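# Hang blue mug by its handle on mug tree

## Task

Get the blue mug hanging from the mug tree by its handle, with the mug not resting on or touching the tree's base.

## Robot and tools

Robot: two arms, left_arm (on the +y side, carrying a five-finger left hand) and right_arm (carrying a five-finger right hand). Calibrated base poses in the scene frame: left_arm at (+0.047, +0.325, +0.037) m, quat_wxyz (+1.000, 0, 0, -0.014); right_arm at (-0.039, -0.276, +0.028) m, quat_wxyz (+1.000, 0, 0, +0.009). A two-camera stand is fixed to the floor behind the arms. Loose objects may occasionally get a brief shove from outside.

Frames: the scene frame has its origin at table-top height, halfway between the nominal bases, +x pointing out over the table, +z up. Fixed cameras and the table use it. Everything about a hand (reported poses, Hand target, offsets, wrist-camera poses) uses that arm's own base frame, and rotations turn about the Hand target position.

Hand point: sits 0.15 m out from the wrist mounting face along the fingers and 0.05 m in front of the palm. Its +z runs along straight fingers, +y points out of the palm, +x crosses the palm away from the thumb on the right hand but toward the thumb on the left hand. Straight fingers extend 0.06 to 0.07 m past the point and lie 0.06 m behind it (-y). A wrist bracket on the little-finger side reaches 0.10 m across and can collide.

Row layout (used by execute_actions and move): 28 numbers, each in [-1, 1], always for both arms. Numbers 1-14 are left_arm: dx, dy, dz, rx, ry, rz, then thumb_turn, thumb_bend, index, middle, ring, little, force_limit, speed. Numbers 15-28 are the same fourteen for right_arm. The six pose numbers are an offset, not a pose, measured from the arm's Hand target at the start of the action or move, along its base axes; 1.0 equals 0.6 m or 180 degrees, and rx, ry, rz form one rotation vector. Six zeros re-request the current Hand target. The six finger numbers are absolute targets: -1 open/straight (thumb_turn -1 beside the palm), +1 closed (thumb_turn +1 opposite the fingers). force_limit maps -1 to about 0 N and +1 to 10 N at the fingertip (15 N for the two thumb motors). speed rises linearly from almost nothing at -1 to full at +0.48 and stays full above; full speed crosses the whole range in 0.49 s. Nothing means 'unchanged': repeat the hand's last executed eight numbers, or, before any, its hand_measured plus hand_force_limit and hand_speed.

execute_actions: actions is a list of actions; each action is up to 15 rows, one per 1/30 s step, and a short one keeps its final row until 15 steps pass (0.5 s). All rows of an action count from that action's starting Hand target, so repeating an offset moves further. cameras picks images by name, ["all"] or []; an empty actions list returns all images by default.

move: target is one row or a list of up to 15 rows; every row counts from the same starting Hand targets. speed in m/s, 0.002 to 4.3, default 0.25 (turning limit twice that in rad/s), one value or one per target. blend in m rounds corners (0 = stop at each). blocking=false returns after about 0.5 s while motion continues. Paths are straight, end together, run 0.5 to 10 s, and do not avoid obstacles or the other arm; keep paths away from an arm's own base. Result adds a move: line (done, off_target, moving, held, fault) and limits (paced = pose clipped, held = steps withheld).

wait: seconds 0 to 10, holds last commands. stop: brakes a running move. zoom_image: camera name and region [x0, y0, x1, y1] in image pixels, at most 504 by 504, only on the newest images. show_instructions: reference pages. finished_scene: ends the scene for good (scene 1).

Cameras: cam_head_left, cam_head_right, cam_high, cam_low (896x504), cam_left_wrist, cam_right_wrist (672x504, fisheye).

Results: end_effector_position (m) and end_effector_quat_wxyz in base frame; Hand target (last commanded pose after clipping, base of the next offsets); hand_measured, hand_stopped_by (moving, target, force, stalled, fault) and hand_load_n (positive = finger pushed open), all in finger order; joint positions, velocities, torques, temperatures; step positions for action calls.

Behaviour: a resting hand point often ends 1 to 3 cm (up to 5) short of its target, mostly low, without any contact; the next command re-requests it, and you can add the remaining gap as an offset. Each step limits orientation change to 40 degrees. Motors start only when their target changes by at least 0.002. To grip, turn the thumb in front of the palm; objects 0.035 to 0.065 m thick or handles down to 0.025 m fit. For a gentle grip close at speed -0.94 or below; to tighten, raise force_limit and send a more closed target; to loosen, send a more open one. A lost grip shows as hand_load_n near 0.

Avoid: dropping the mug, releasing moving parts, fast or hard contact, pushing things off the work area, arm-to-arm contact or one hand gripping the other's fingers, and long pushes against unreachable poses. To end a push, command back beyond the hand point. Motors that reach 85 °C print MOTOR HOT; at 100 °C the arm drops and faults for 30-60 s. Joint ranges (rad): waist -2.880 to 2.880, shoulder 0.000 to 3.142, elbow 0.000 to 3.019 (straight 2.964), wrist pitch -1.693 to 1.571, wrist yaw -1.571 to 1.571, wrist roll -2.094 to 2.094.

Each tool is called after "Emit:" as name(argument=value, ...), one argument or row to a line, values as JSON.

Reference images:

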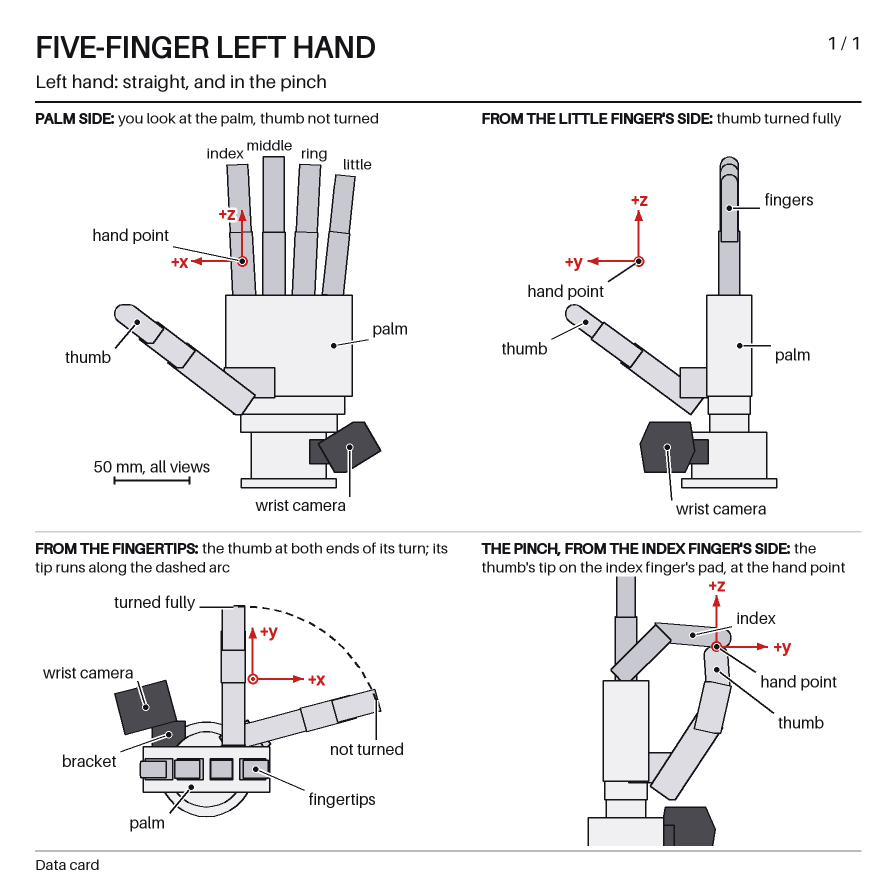

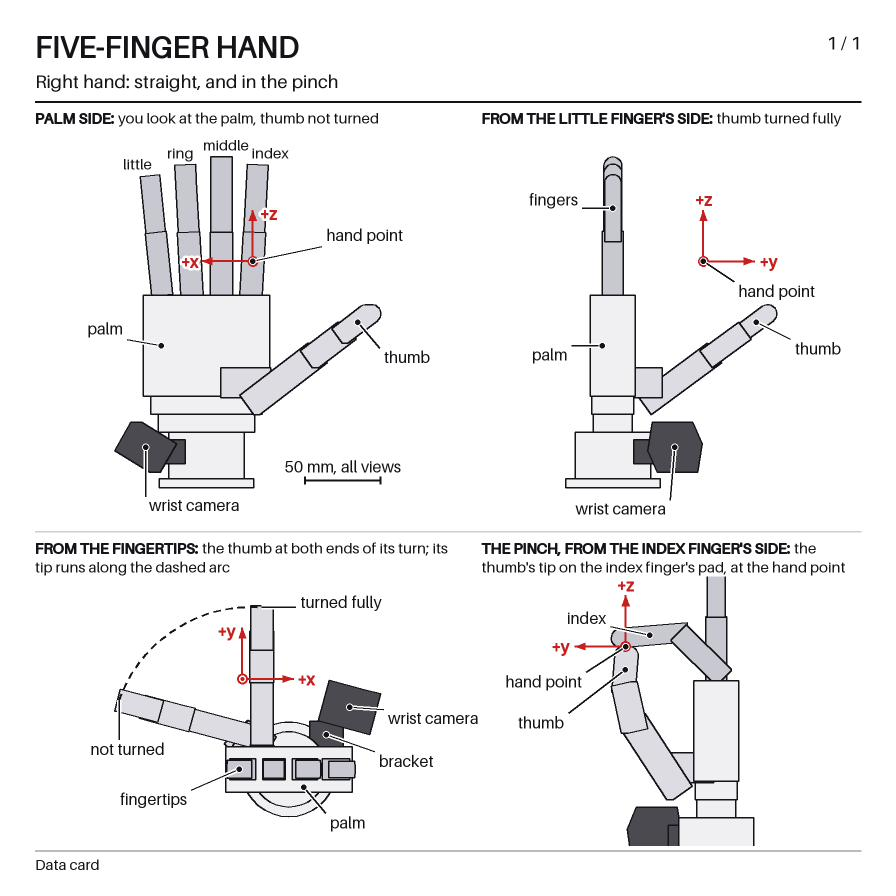

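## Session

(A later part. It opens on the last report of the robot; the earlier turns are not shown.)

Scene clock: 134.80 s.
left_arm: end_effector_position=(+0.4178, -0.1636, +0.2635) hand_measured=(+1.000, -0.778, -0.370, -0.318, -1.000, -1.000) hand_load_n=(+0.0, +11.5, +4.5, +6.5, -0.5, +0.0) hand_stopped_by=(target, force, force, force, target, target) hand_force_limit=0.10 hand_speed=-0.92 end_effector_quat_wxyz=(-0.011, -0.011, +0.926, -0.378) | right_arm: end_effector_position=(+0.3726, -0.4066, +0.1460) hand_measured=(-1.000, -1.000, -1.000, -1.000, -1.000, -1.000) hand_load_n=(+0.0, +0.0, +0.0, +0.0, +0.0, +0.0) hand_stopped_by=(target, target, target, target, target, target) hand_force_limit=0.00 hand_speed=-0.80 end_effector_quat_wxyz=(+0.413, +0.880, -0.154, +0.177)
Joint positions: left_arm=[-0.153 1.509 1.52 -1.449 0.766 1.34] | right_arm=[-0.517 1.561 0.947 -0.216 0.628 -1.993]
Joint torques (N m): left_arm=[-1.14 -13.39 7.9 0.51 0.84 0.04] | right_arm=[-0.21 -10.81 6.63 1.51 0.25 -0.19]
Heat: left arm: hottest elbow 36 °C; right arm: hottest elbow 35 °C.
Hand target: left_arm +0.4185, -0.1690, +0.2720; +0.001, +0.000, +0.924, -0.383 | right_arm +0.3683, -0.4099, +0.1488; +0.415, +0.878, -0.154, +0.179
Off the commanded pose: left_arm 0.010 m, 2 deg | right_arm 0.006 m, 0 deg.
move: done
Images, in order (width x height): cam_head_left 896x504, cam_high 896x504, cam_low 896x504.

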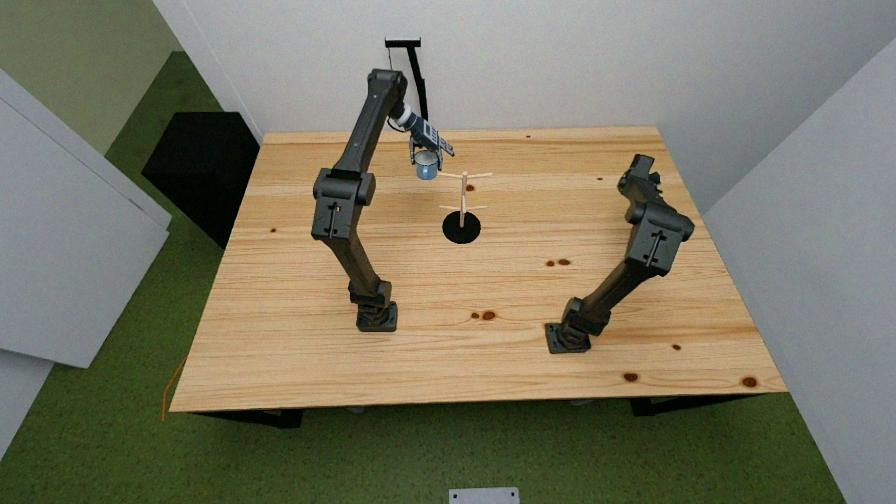

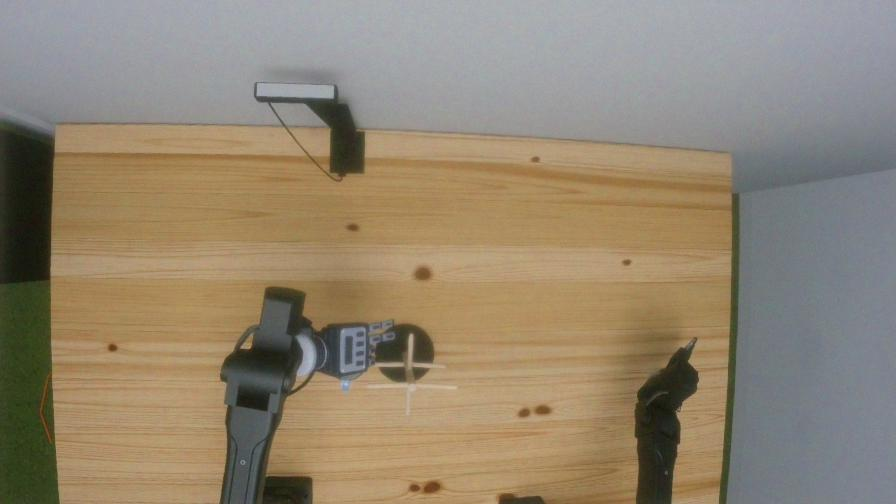

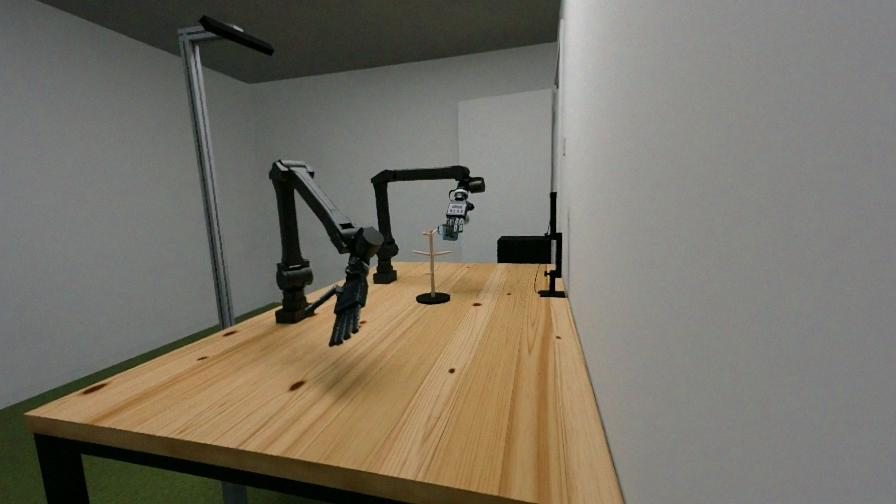

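Emit:
move(
  target=[-0.0053,-0.0333,0.0092,0,0,0, 1,-0.2,0.15,0.2,-1,-1,0.1,-0.92, 0,0,0,0,0,0, -1,-1,-1,-1,-1,-1,0,-0.8],
  speed=0.06,
  cameras=["cam_high","cam_low","cam_head_left"],
)

Emit:
zoom_image(
  camera="cam_low",
  region=[410, 190, 470, 250],
)

Emit:
zoom_image(
  camera="cam_high",
  region=[320, 350, 420, 430],
)

Emit:
zoom_image(
  camera="cam_head_left",
  region=[400, 120, 500, 220],
)

Scene clock: 139.43 s.
left_arm: end_effector_position=(+0.4143, -0.1850, +0.2642) hand_measured=(+1.000, -0.778, -0.370, -0.318, -1.000, -1.000) hand_load_n=(+0.0, +11.5, +4.5, +6.0, +0.0, +0.0) hand_stopped_by=(target, force, force, force, target, target) hand_force_limit=0.10 hand_speed=-0.92 end_effector_quat_wxyz=(-0.015, -0.006, +0.925, -0.379) | right_arm: end_effector_position=(+0.3726, -0.4066, +0.1460) hand_measured=(-1.000, -1.000, -1.000, -1.000, -1.000, -1.000) hand_load_n=(+0.0, +0.0, +0.0, +0.0, +0.0, +0.0) hand_stopped_by=(target, target, target, target, target, target) hand_force_limit=0.00 hand_speed=-0.80 end_effector_quat_wxyz=(+0.413, +0.880, -0.154, +0.177)
Joint positions: left_arm=[-0.2 1.509 1.52 -1.42 0.764 1.293] | right_arm=[-0.517 1.561 0.947 -0.216 0.628 -1.993]
Joint torques (N m): left_arm=[-0.97 -13.98 8.35 0.57 0.61 -0.04] | right_arm=[0.03 -10.99 6.63 1.46 0.24 -0.14]
Heat: left arm: hottest elbow 35 °C; right arm: hottest elbow 35 °C.
Hand target: left_arm +0.4152, -0.1890, +0.2775; +0.001, +0.000, +0.924, -0.383 | right_arm +0.3683, -0.4099, +0.1488; +0.415, +0.878, -0.154, +0.179
Off the commanded pose: left_arm 0.014 m, 2 deg | right_arm 0.006 m, 0 deg.
move: off_target (left_arm)
Images, in order (width x height): cam_head_left 896x504, cam_high 896x504, cam_low 896x504.

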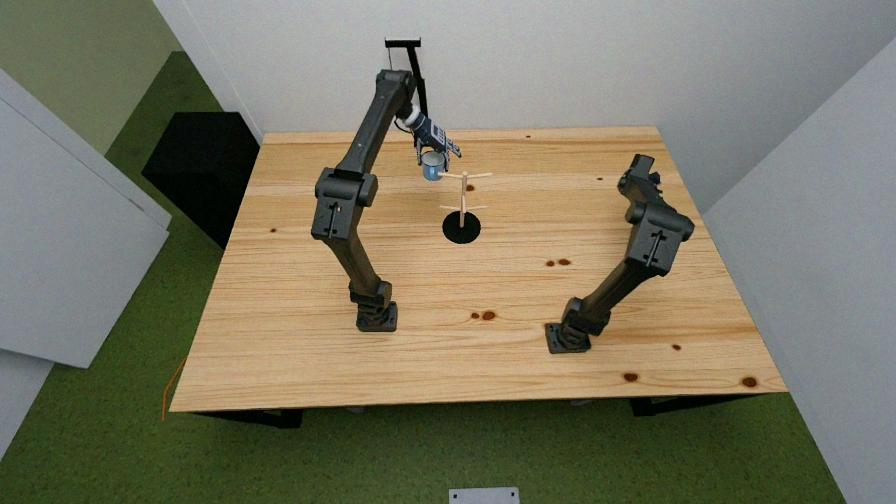

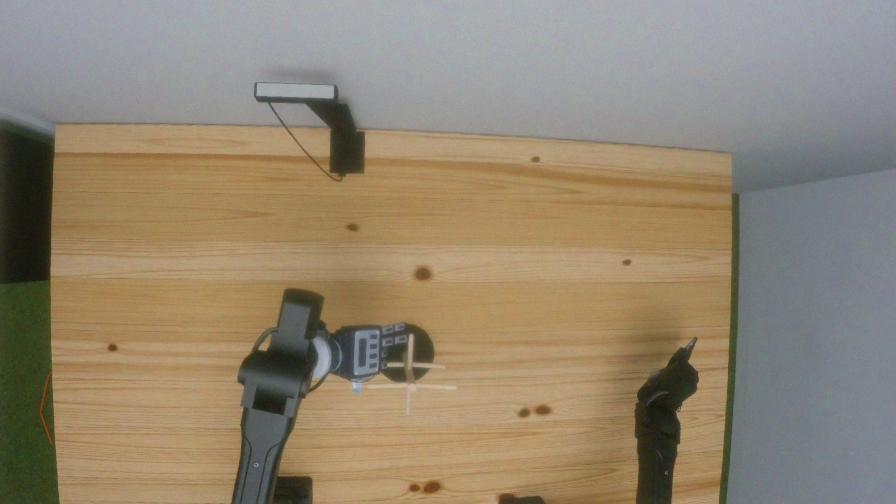

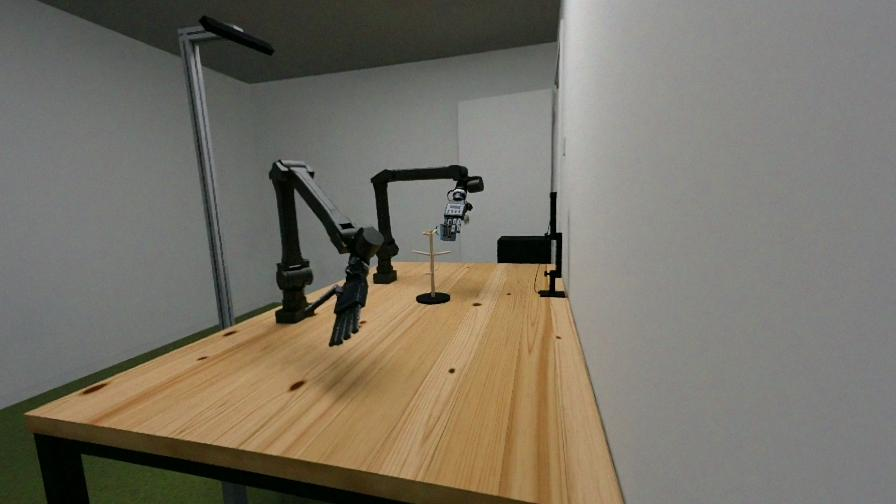

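Scaled by 8.400 from the camera's 896x504 image, which has a finer 1280x720 frame.

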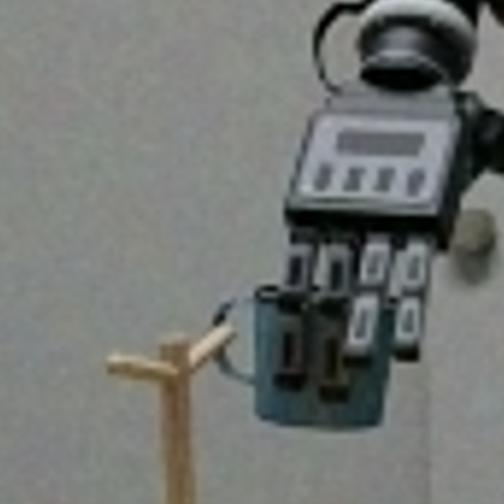

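Scaled by 5.040 from the camera's 896x504 image, which has a finer 1280x720 frame.

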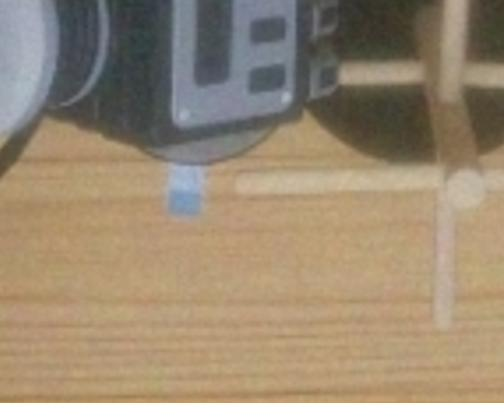

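Scaled by 5.040 from the camera's 896x504 image, which has a finer 1280x720 frame.

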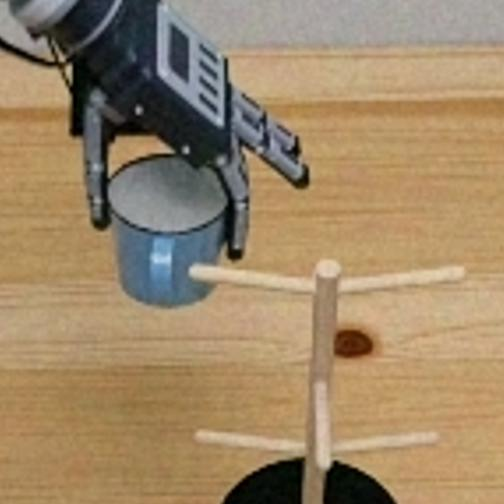

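Emit:
move(
  target=[0.0018,-0.0667,0,0,0,0, 1,-0.2,0.15,0.2,-1,-1,0.1,-0.92, 0,0,0,0,0,0, -1,-1,-1,-1,-1,-1,0,-0.8],
  speed=0.05,
  cameras=["cam_high","cam_low","cam_head_left"],
)

Emit:
zoom_image(
  camera="cam_low",
  region=[410, 190, 470, 250],
)

Emit:
zoom_image(
  camera="cam_high",
  region=[320, 350, 420, 430],
)

Emit:
zoom_image(
  camera="cam_head_left",
  region=[400, 120, 500, 220],
)

Scene clock: 143.23 s.
left_arm: end_effector_position=(+0.4107, -0.2233, +0.2649) hand_measured=(+1.000, -0.778, -0.370, -0.318, -1.000, -1.000) hand_load_n=(+0.0, +12.0, +4.0, +6.0, +0.0, +0.0) hand_stopped_by=(target, force, force, force, target, target) hand_force_limit=0.10 hand_speed=-0.92 end_effector_quat_wxyz=(-0.014, -0.006, +0.926, -0.377) | right_arm: end_effector_position=(+0.3726, -0.4066, +0.1460) hand_measured=(-1.000, -1.000, -1.000, -1.000, -1.000, -1.000) hand_load_n=(+0.0, +0.0, +0.0, +0.0, +0.0, +0.0) hand_stopped_by=(target, target, target, target, target, target) hand_force_limit=0.00 hand_speed=-0.80 end_effector_quat_wxyz=(+0.413, +0.880, -0.154, +0.177)
Joint positions: left_arm=[-0.283 1.509 1.52 -1.343 0.744 1.182] | right_arm=[-0.517 1.561 0.947 -0.216 0.628 -1.993]
Joint torques (N m): left_arm=[-1.03 -12.86 9.44 0.77 0.6 -0.06] | right_arm=[-0.15 -10.87 6.74 1.46 0.2 -0.18]
Heat: left arm: hottest elbow 35 °C; right arm: hottest elbow 35 °C.
Hand target: left_arm +0.4163, -0.2291, +0.2775; +0.001, +0.000, +0.924, -0.383 | right_arm +0.3683, -0.4099, +0.1488; +0.415, +0.878, -0.154, +0.179
Off the commanded pose: left_arm 0.015 m, 2 deg | right_arm 0.006 m, 0 deg.
move: off_target (left_arm)
Images, in order (width x height): cam_head_left 896x504, cam_high 896x504, cam_low 896x504.

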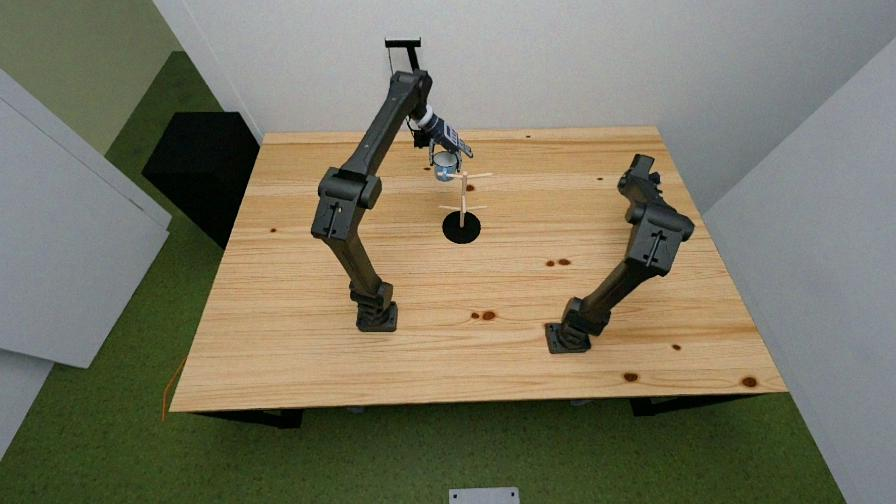

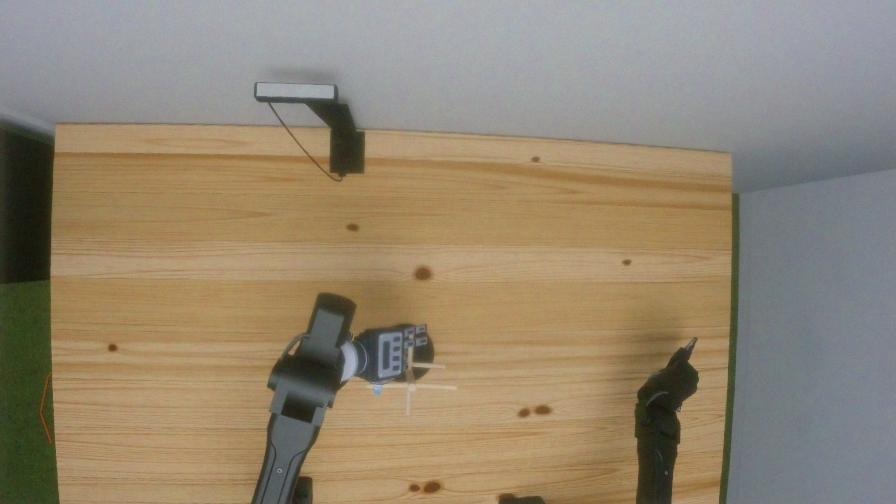

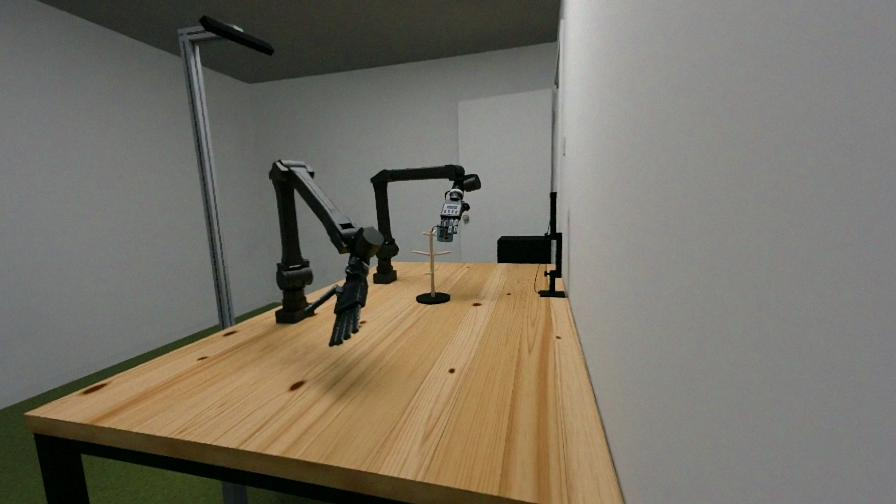

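Scaled by 8.400 from the camera's 896x504 image, which has a finer 1280x720 frame.

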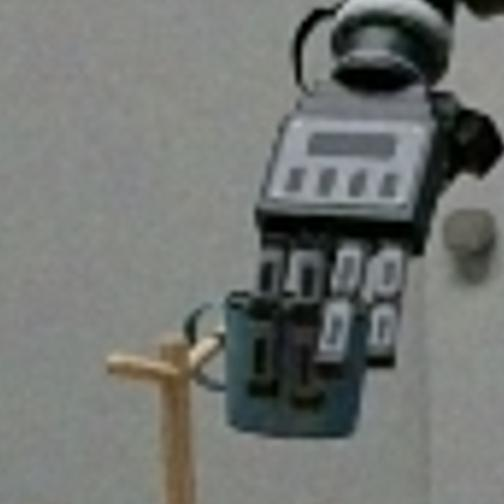

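Scaled by 5.040 from the camera's 896x504 image, which has a finer 1280x720 frame.

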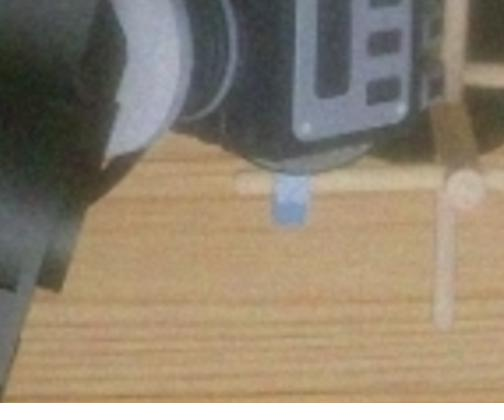

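Scaled by 5.040 from the camera's 896x504 image, which has a finer 1280x720 frame.

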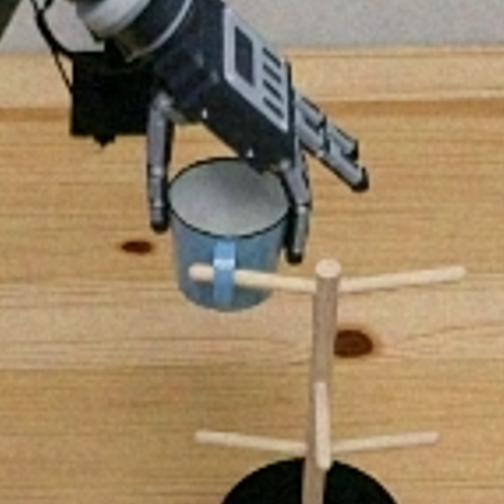

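Emit:
move(
  target=[0.0117,-0.0467,0,0,0,0, 1,-0.2,0.15,0.2,-1,-1,0.1,-0.92, 0,0,0,0,0,0, -1,-1,-1,-1,-1,-1,0,-0.8],
  speed=0.05,
  cameras=["cam_high","cam_low","cam_head_left"],
)

Emit:
zoom_image(
  camera="cam_low",
  region=[410, 190, 470, 250],
)

Emit:
zoom_image(
  camera="cam_high",
  region=[320, 350, 420, 430],
)

Emit:
zoom_image(
  camera="cam_head_left",
  region=[400, 120, 500, 220],
)

Scene clock: 146.60 s.
left_arm: end_effector_position=(+0.4093, -0.2474, +0.2621) hand_measured=(+1.000, -0.778, -0.370, -0.318, -1.000, -1.000) hand_load_n=(+0.0, +11.5, +4.0, +6.0, +0.0, +0.0) hand_stopped_by=(target, force, force, force, target, target) hand_force_limit=0.10 hand_speed=-0.92 end_effector_quat_wxyz=(-0.018, -0.007, +0.927, -0.375) | right_arm: end_effector_position=(+0.3726, -0.4066, +0.1460) hand_measured=(-1.000, -1.000, -1.000, -1.000, -1.000, -1.000) hand_load_n=(+0.0, +0.0, +0.0, +0.0, +0.0, +0.0) hand_stopped_by=(target, target, target, target, target, target) hand_force_limit=0.00 hand_speed=-0.80 end_effector_quat_wxyz=(+0.413, +0.880, -0.154, +0.177)
Joint positions: left_arm=[-0.334 1.522 1.525 -1.299 0.729 1.115] | right_arm=[-0.517 1.561 0.947 -0.216 0.628 -1.993]
Joint torques (N m): left_arm=[-1.2 -11.93 11.28 0.87 0.57 -0.03] | right_arm=[0.03 -10.81 6.64 1.55 0.25 -0.17]
Heat: left arm: hottest elbow 35 °C; right arm: hottest elbow 35 °C.
Hand target: left_arm +0.4233, -0.2570, +0.2775; +0.001, +0.000, +0.924, -0.383 | right_arm +0.3683, -0.4099, +0.1488; +0.415, +0.878, -0.154, +0.179
Off the commanded pose: left_arm 0.023 m, 2 deg | right_arm 0.006 m, 0 deg.
move: off_target (left_arm)
Images, in order (width x height): cam_head_left 896x504, cam_high 896x504, cam_low 896x504.

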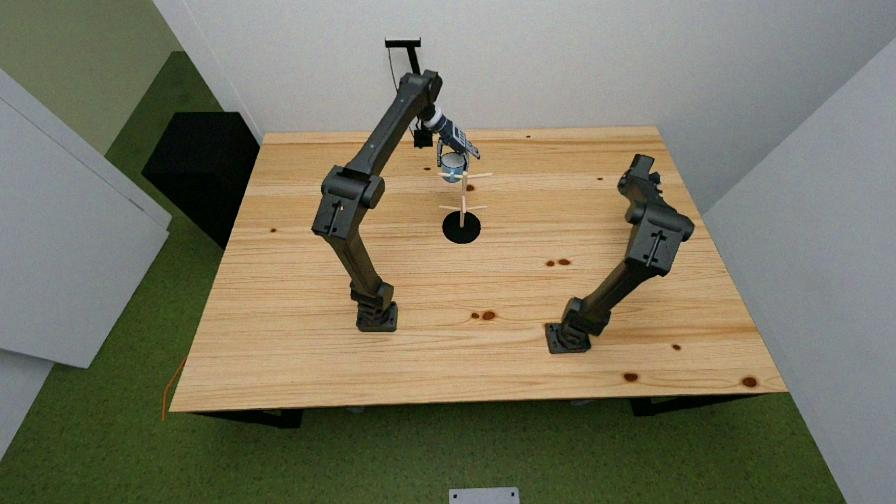

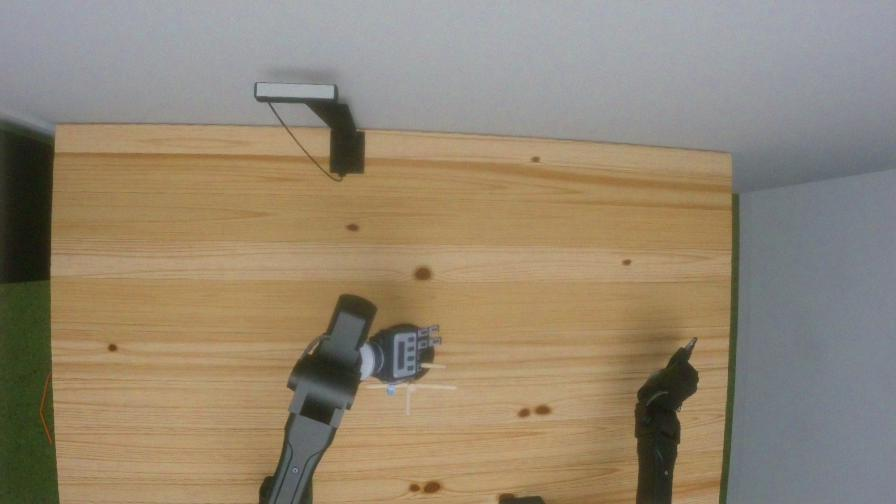

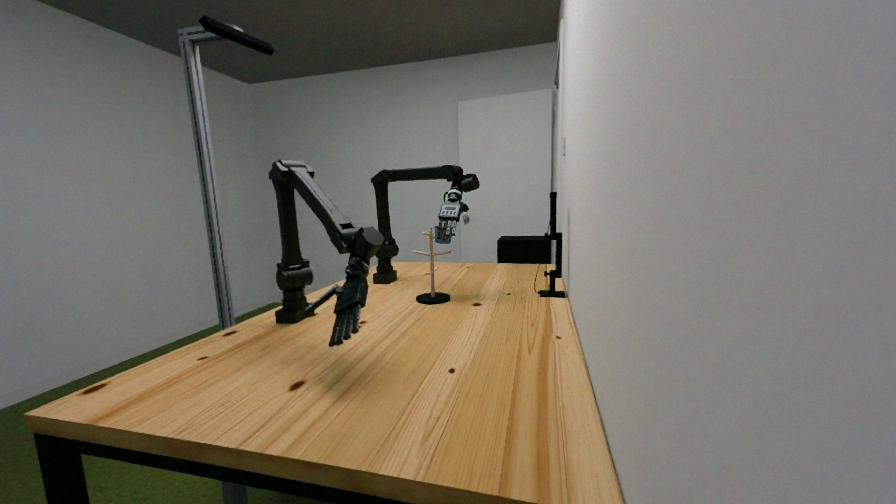

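Scaled by 8.400 from the camera's 896x504 image, which has a finer 1280x720 frame.

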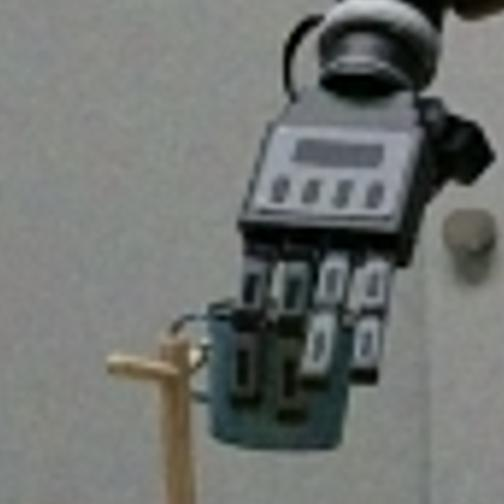

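Scaled by 5.040 from the camera's 896x504 image, which has a finer 1280x720 frame.

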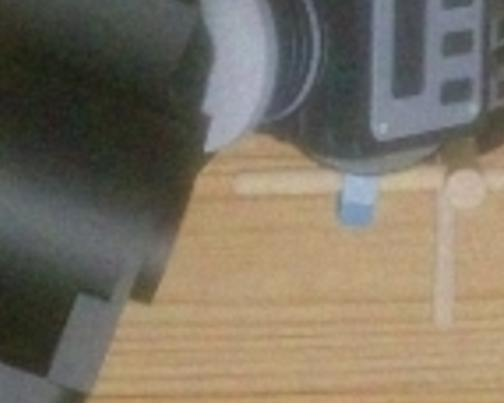

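Scaled by 5.040 from the camera's 896x504 image, which has a finer 1280x720 frame.

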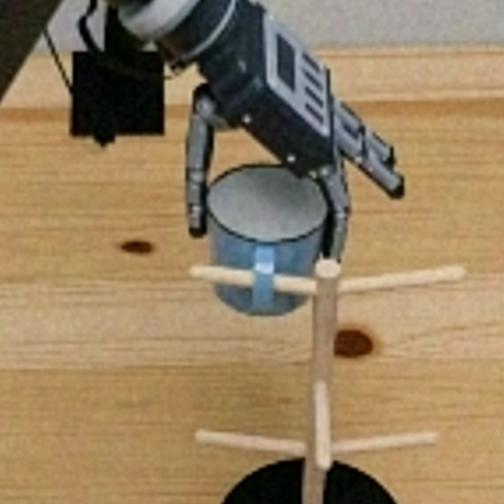

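Emit:
move(
  target=[-0.005,0.0,-0.0217,0,0,0, 1,-0.2,0.15,0.2,-1,-1,0.1,-0.92, 0,0,0,0,0,0, -1,-1,-1,-1,-1,-1,0,-0.8],
  speed=0.04,
  cameras=["cam_high","cam_low","cam_head_left"],
)

Emit:
zoom_image(
  camera="cam_low",
  region=[410, 190, 470, 250],
)

Emit:
zoom_image(
  camera="cam_high",
  region=[320, 350, 420, 430],
)

Emit:
zoom_image(
  camera="cam_head_left",
  region=[400, 120, 500, 220],
)

Scene clock: 151.37 s.
left_arm: end_effector_position=(+0.4172, -0.2509, +0.2627) hand_measured=(+1.000, -0.778, -0.370, -0.318, -1.000, -1.000) hand_load_n=(+0.0, +11.5, +4.5, +6.0, +0.0, +0.0) hand_stopped_by=(target, force, force, force, target, target) hand_force_limit=0.10 hand_speed=-0.92 end_effector_quat_wxyz=(-0.003, -0.002, +0.925, -0.380) | right_arm: end_effector_position=(+0.3726, -0.4066, +0.1460) hand_measured=(-1.000, -1.000, -1.000, -1.000, -1.000, -1.000) hand_load_n=(+0.0, +0.0, +0.0, +0.0, +0.0, +0.0) hand_stopped_by=(target, target, target, target, target, target) hand_force_limit=0.00 hand_speed=-0.80 end_effector_quat_wxyz=(+0.413, +0.880, -0.154, +0.177)
Joint positions: left_arm=[-0.335 1.522 1.525 -1.264 0.728 1.112] | right_arm=[-0.517 1.561 0.947 -0.216 0.628 -1.993]
Joint torques (N m): left_arm=[-1.03 -12.45 8.35 0.84 0.58 -0.06] | right_arm=[-0.32 -11.11 6.6 1.39 0.22 -0.18]
Heat: left arm: hottest elbow 35 °C; right arm: hottest elbow 35 °C.
Hand target: left_arm +0.4203, -0.2570, +0.2645; +0.001, +0.000, +0.924, -0.383 | right_arm +0.3683, -0.4099, +0.1488; +0.415, +0.878, -0.154, +0.179
Off the commanded pose: left_arm 0.007 m, 1 deg | right_arm 0.006 m, 0 deg.
move: done
Images, in order (width x height): cam_head_left 896x504, cam_high 896x504, cam_low 896x504.

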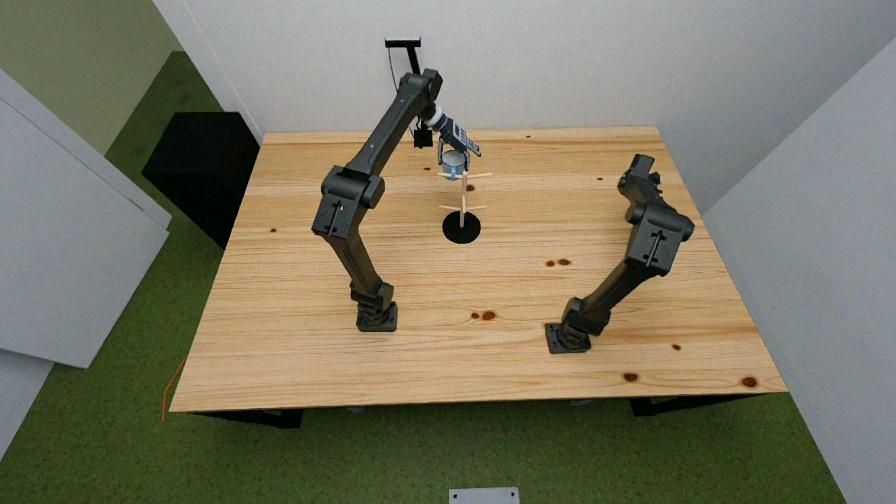

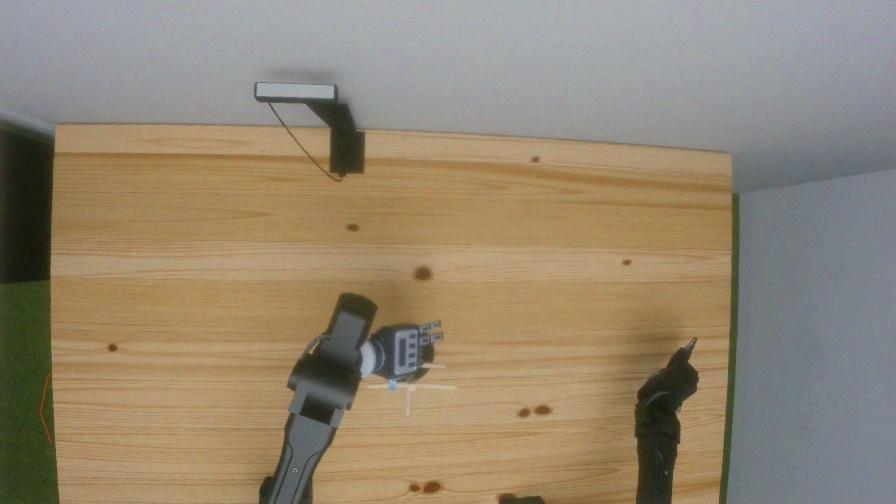

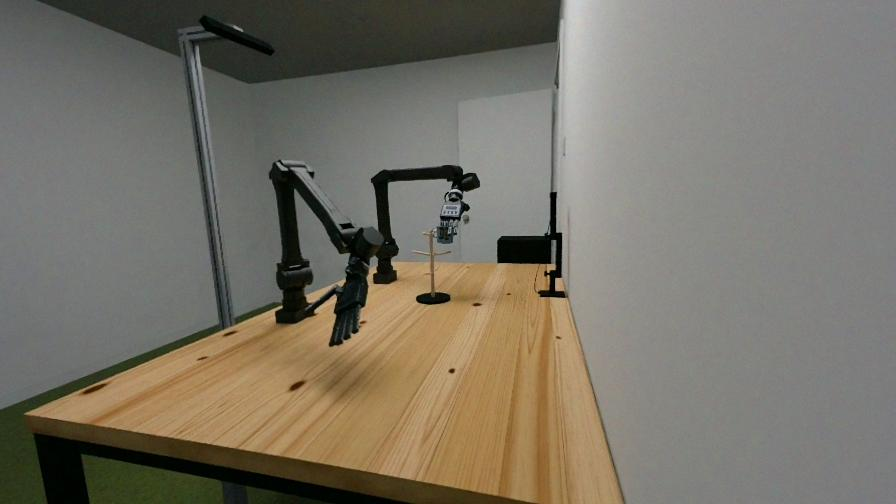

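Scaled by 8.400 from the camera's 896x504 image, which has a finer 1280x720 frame.

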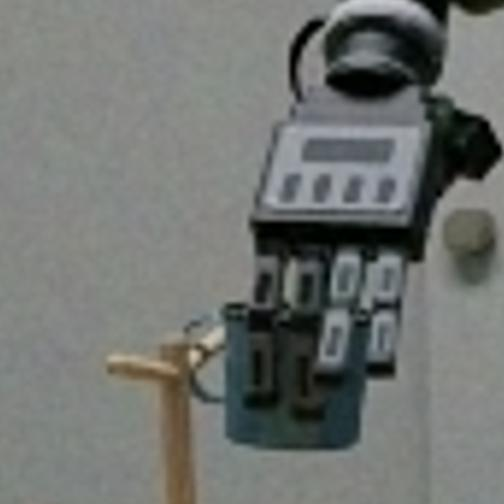

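Scaled by 5.040 from the camera's 896x504 image, which has a finer 1280x720 frame.

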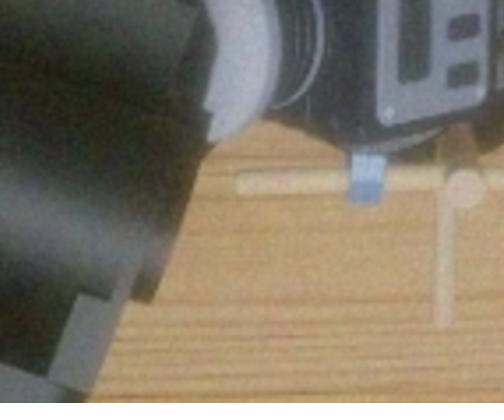

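Scaled by 5.040 from the camera's 896x504 image, which has a finer 1280x720 frame.

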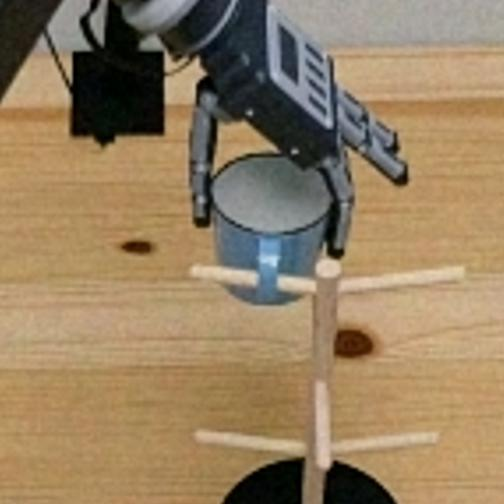

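Emit:
move(
  target=[0,0.0,-0.03,0,0,0, 1,-0.2,0.15,0.2,-1,-1,0.1,-0.92, 0,0,0,0,0,0, -1,-1,-1,-1,-1,-1,0,-0.8],
  speed=0.04,
  cameras=["cam_high","cam_low","cam_head_left"],
)

Emit:
zoom_image(
  camera="cam_low",
  region=[410, 190, 470, 250],
)

Emit:
zoom_image(
  camera="cam_head_left",
  region=[400, 120, 500, 220],
)

Scene clock: 153.57 s.
left_arm: end_effector_position=(+0.4165, -0.2511, +0.2464) hand_measured=(+1.000, -0.778, -0.370, -0.316, -1.000, -1.000) hand_load_n=(-0.5, +9.0, +4.5, +0.0, +0.0, +0.0) hand_stopped_by=(target, force, force, force, target, target) hand_force_limit=0.10 hand_speed=-0.92 end_effector_quat_wxyz=(-0.004, -0.005, +0.925, -0.380) | right_arm: end_effector_position=(+0.3726, -0.4066, +0.1460) hand_measured=(-1.000, -1.000, -1.000, -1.000, -1.000, -1.000) hand_load_n=(+0.0, +0.0, +0.0, +0.0, +0.0, +0.0) hand_stopped_by=(target, target, target, target, target, target) hand_force_limit=0.00 hand_speed=-0.80 end_effector_quat_wxyz=(+0.413, +0.880, -0.154, +0.177)
Joint positions: left_arm=[-0.336 1.522 1.482 -1.221 0.728 1.106] | right_arm=[-0.517 1.561 0.947 -0.216 0.628 -1.993]
Joint torques (N m): left_arm=[-1.2 -12.4 8.02 1.07 0.58 -0.01] | right_arm=[-0.09 -10.93 6.8 1.46 0.22 -0.16]
Heat: left arm: hottest elbow 35 °C; right arm: hottest elbow 35 °C.
Hand target: left_arm +0.4203, -0.2570, +0.2465; +0.001, +0.000, +0.924, -0.383 | right_arm +0.3683, -0.4099, +0.1488; +0.415, +0.878, -0.154, +0.179
Off the commanded pose: left_arm 0.007 m, 1 deg | right_arm 0.006 m, 0 deg.
move: done
Images, in order (width x height): cam_head_left 896x504, cam_high 896x504, cam_low 896x504.

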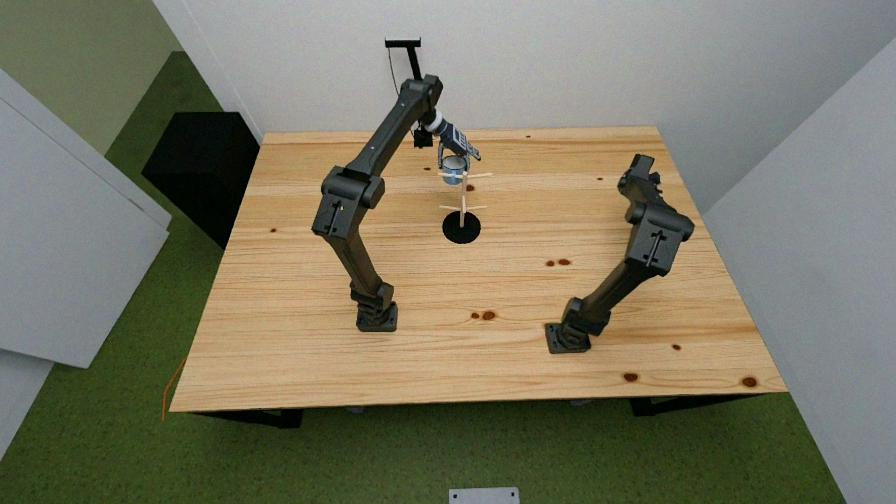

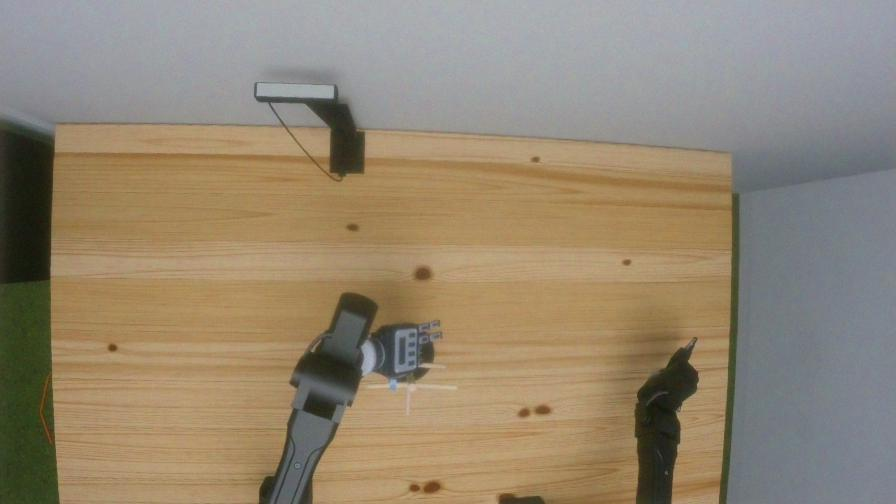

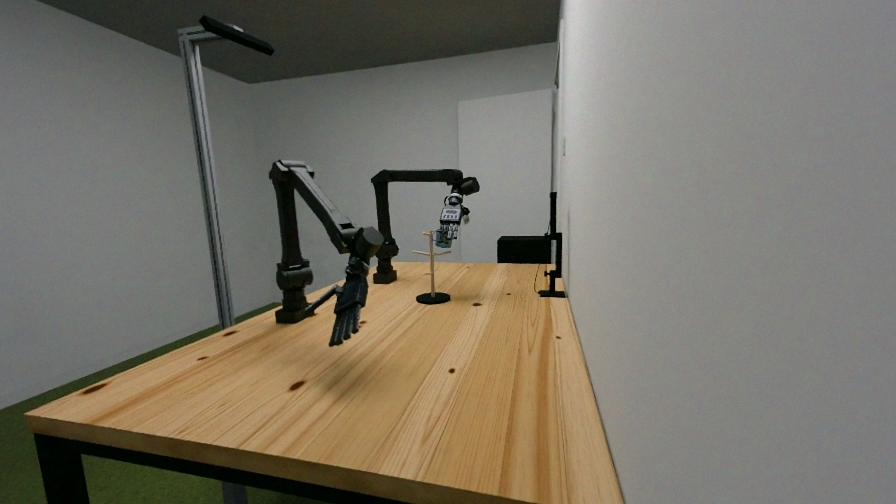

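Scaled by 8.400 from the camera's 896x504 image, which has a finer 1280x720 frame.

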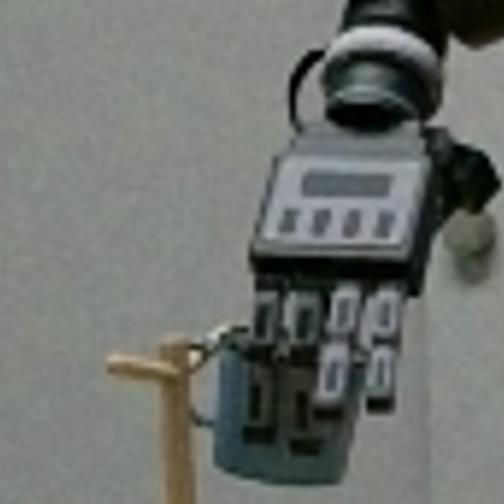

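Scaled by 5.040 from the camera's 896x504 image, which has a finer 1280x720 frame.

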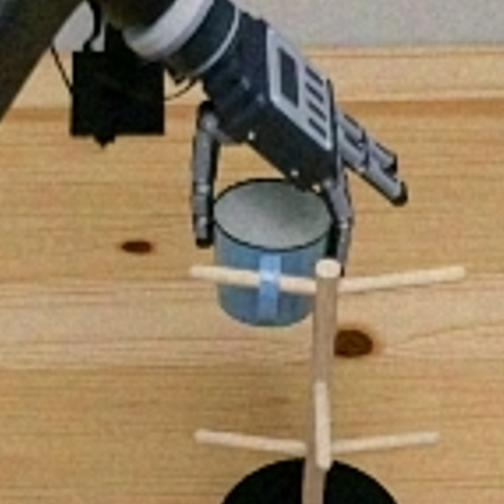

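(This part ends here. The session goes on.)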